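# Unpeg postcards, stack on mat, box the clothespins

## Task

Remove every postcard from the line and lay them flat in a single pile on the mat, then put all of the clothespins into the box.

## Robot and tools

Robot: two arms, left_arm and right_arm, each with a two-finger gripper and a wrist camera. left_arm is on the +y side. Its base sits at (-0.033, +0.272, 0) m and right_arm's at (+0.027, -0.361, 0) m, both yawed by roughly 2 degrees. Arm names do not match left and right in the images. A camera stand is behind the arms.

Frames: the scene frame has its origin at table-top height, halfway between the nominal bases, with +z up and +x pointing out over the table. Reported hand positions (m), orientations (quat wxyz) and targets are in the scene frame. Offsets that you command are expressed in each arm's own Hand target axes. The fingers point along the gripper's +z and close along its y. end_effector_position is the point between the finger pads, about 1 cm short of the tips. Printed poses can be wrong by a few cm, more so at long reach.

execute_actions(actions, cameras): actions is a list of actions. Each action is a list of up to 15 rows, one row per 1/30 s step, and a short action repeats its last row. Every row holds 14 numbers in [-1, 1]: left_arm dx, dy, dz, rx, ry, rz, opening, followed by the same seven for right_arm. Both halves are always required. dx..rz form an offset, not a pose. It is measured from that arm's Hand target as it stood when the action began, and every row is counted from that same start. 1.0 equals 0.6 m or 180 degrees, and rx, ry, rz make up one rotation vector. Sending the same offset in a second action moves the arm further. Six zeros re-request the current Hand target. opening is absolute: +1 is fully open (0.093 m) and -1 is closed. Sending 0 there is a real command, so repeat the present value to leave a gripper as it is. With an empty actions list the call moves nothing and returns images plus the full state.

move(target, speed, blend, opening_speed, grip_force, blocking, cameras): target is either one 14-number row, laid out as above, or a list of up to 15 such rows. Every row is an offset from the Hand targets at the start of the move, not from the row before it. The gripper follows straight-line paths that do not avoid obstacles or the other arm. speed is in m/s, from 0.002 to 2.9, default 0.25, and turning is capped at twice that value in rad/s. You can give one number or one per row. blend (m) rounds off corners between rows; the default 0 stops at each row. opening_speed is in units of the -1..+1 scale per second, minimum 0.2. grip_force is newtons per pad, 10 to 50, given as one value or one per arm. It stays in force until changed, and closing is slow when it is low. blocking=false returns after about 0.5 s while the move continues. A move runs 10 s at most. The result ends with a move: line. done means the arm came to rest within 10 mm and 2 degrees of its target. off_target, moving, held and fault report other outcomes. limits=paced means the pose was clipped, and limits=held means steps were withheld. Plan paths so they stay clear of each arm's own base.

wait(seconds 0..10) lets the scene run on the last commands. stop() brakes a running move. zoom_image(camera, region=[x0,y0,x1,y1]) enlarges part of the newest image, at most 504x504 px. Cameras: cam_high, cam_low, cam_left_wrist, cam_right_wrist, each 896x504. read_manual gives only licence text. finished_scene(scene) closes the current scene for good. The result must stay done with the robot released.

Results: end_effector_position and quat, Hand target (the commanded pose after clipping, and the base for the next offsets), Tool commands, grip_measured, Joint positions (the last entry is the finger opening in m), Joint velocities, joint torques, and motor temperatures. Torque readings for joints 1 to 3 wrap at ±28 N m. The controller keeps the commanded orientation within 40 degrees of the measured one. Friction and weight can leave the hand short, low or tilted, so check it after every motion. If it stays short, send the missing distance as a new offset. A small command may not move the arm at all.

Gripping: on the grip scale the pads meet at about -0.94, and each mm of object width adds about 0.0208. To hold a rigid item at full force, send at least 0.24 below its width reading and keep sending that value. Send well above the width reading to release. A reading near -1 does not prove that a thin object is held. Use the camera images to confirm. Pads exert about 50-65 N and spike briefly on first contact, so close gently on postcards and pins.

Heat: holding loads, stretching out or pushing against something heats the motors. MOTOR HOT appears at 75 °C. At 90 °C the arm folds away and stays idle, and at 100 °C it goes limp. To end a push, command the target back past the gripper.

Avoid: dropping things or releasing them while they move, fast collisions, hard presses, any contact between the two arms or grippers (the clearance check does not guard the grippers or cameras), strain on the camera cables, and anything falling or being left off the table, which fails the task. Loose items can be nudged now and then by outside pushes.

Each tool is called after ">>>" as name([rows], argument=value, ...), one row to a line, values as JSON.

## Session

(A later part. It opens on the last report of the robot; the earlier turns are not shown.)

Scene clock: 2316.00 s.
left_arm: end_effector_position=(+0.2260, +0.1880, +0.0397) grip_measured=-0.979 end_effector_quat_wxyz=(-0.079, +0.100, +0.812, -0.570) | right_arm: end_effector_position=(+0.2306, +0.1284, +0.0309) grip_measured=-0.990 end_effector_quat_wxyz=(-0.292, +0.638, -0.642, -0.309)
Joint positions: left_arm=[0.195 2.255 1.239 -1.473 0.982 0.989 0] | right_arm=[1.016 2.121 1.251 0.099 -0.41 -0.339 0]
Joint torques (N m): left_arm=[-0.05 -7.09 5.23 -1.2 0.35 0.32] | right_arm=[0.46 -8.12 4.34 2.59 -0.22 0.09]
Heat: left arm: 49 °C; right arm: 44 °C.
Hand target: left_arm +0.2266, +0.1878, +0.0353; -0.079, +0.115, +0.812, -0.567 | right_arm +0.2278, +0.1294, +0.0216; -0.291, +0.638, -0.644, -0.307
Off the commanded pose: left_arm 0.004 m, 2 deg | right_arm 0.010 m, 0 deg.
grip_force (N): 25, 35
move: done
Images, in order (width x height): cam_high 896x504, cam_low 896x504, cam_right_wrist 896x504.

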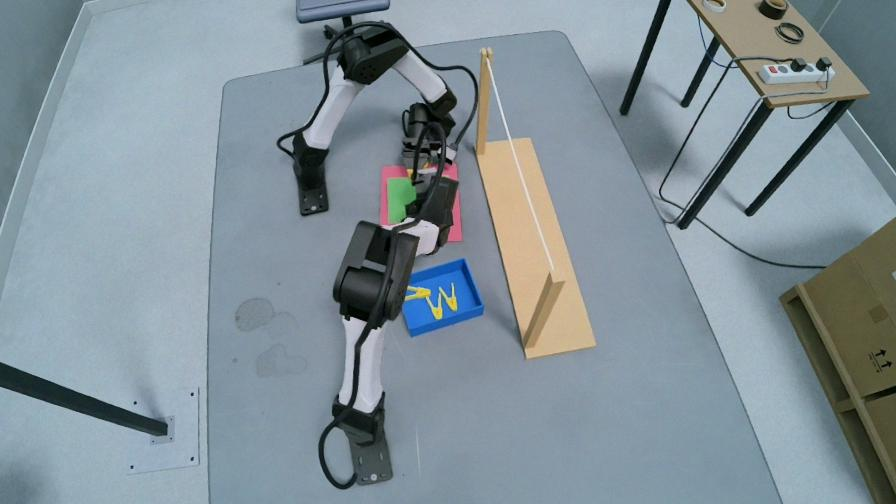

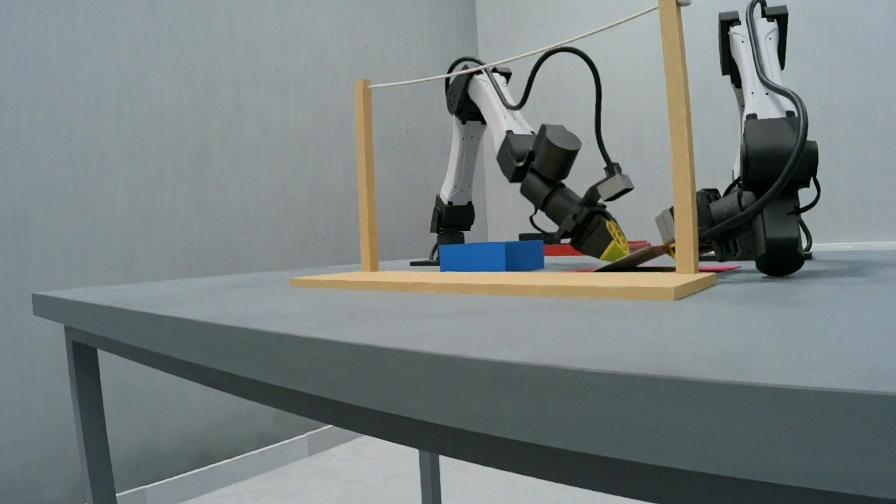

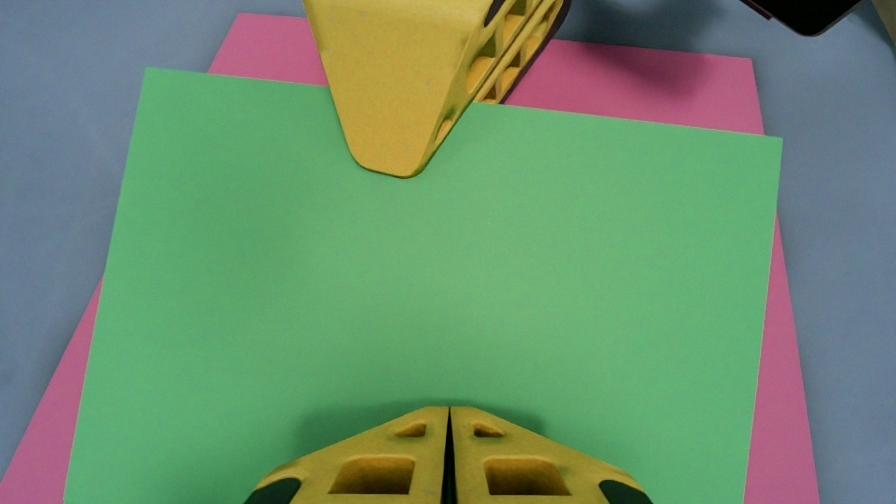

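>>> move([
  [0, 0.011, 0.004, 0, 0, 0, -1, 0, 0, 0, 0, 0, 0, -1],
  [0, 0.011, 0.004, 0, 0, 0, -0.8, 0, 0, 0, 0, 0, 0, -1],
  [0, 0.011, -0.121, 0, 0, 0, -0.8, 0, 0, 0, 0, 0, 0, -1],
], speed=0.06, cameras=["cam_high", "cam_low", "cam_right_wrist"])

Scene clock: 2328.87 s.
left_arm: end_effector_position=(+0.2424, +0.2521, +0.0462) grip_measured=-0.802 end_effector_quat_wxyz=(-0.047, +0.090, +0.834, -0.543) | right_arm: end_effector_position=(+0.2312, +0.1287, +0.0274) grip_measured=-0.990 end_effector_quat_wxyz=(-0.292, +0.638, -0.643, -0.308)
Joint positions: left_arm=[0.374 2.275 1.376 -1.576 0.855 1.055 0.007] | right_arm=[1.016 2.13 1.251 0.107 -0.408 -0.338 0]
Joint torques (N m): left_arm=[0.42 -11.1 5.52 -1.35 0.39 -0.19] | right_arm=[0.47 -8.83 4.36 2.49 -0.24 0.09]
Heat: left arm: 49 °C; right arm: 45 °C.
Hand target: left_arm +0.2459, +0.2555, +0.0540; -0.079, +0.115, +0.812, -0.568 | right_arm +0.2278, +0.1294, +0.0216; -0.291, +0.638, -0.644, -0.307
Off the commanded pose: left_arm 0.009 m, 6 deg | right_arm 0.007 m, 0 deg.
joint sent to its limit (left arm) — joint 4 (wrist pitch), lower limit. The joint targets are off in orientation, not in position.
grip_force (N): 25, 35
move: off_target (left_arm); target 2's new opening was sent with left_arm's hand 0.011 m and 2 deg from that target
Images, in order (width x height): cam_high 896x504, cam_low 896x504, cam_right_wrist 896x504.

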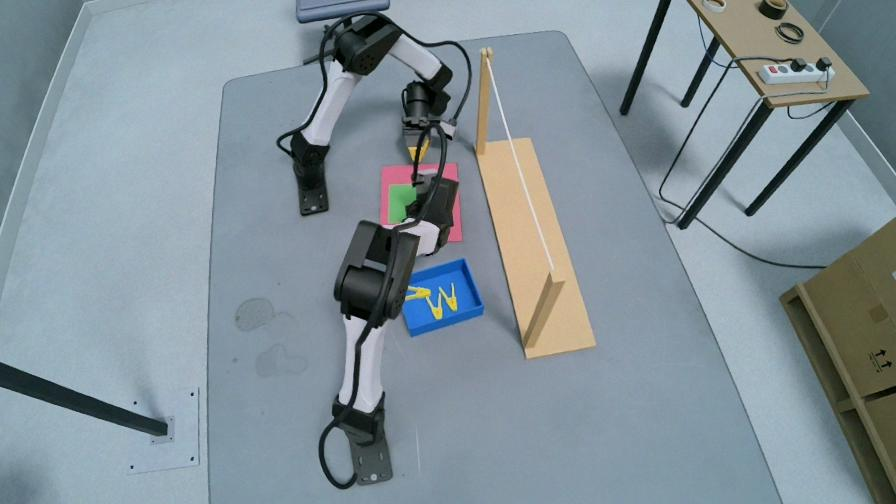

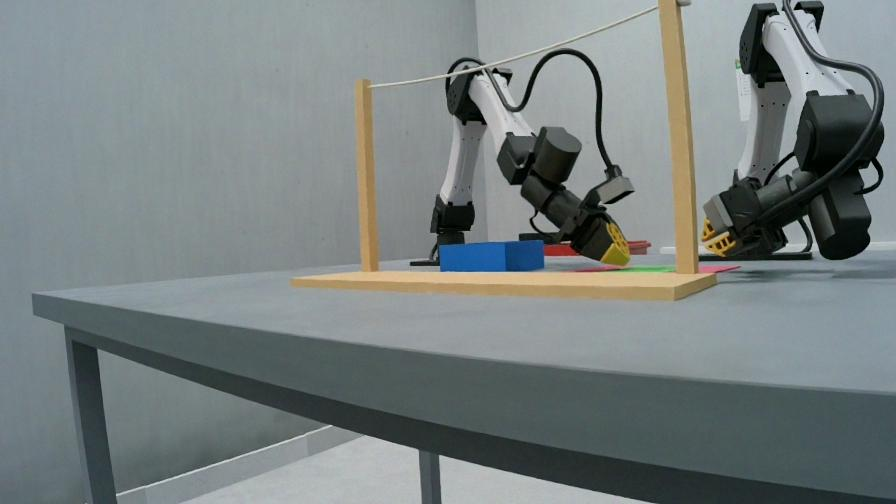

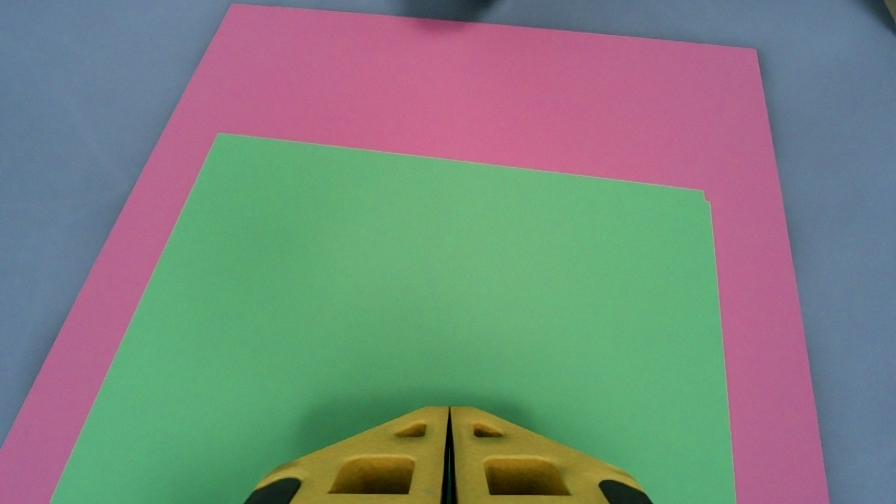

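>>> move([
  [0, 0, 0, 0, 0, 0, -0.8, -0.0767, 0.0024, -0.0643, 0, 0, 0, -1],
  [0, -0.1095, -0.04, 0, 0, 0, -0.8, 0.0535, 0.0407, -0.4777, 0, 0, 0, -1],
], speed=[0.05, 0.15], blend=[0.01, 0], cameras=["all"])

Scene clock: 2343.97 s.
left_arm: end_effector_position=(+0.2477, +0.2554, +0.1178) grip_measured=-0.802 end_effector_quat_wxyz=(+0.023, +0.066, +0.869, -0.490) | right_arm: end_effector_position=(+0.2084, -0.1122, +0.1744) grip_measured=-0.990 end_effector_quat_wxyz=(-0.282, +0.635, -0.654, -0.300)
Joint positions: left_arm=[0.388 1.962 1.347 -1.577 0.88 0.872 0.007] | right_arm=[0.556 1.221 0.931 -0.728 -0.682 -0.752 0]
Joint torques (N m): left_arm=[0.99 -9.52 4.48 -0.83 0.68 -0.13] | right_arm=[-0.91 -3.78 6.48 1.72 -0.81 -0.13]
Heat: left arm: 48 °C; right arm: 46 °C.
Hand target: left_arm +0.2458, +0.2556, +0.1241; -0.078, +0.115, +0.812, -0.567 | right_arm +0.2078, -0.1109, +0.1816; -0.291, +0.638, -0.644, -0.307
Off the commanded pose: left_arm 0.006 m, 17 deg | right_arm 0.007 m, 2 deg.
joint sent to its limit (left arm) — joint 4 (wrist pitch), lower limit. The joint targets are off in orientation, not in position.
grip_force (N): 25, 35
move: off_target (left_arm)

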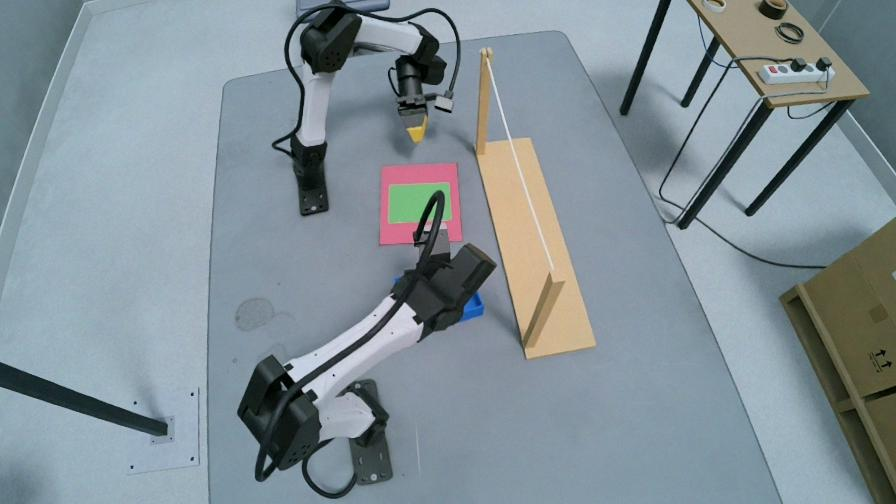

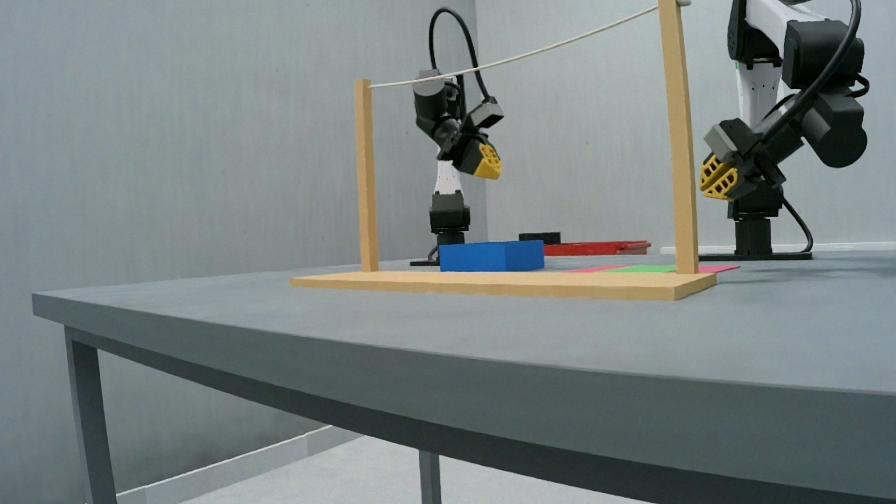

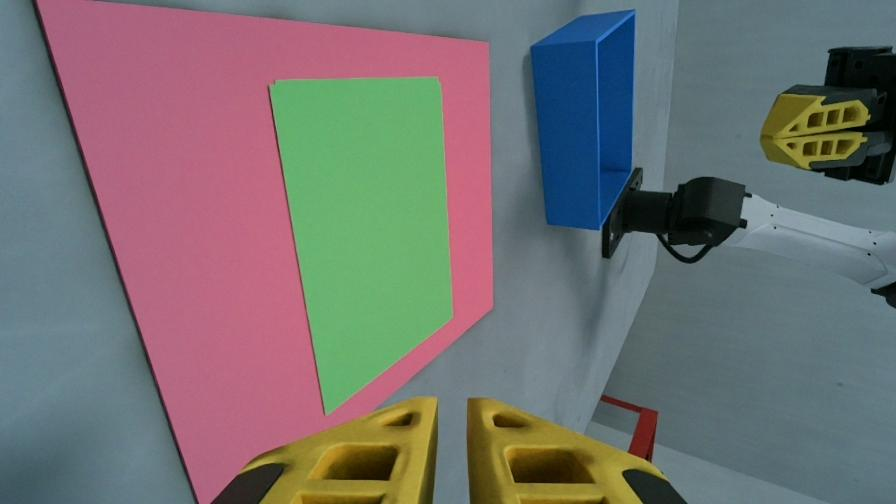

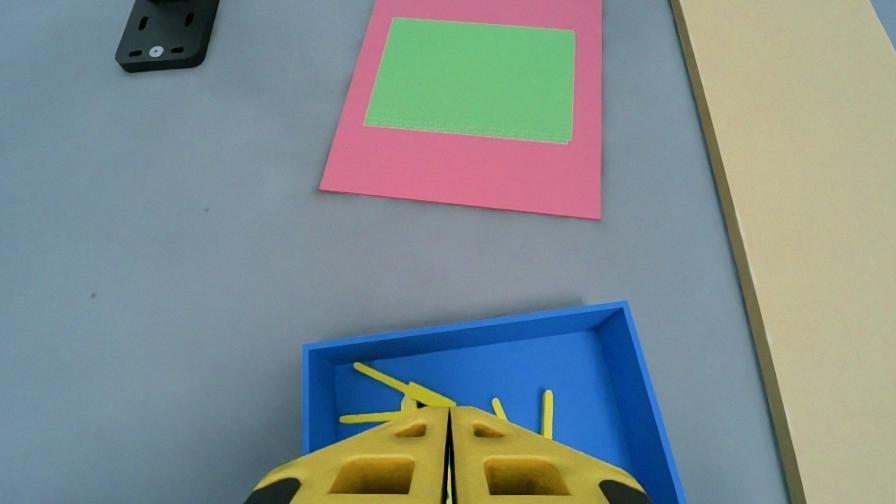

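>>> finished_scene(scene=1)

The scene is finished: the task was done.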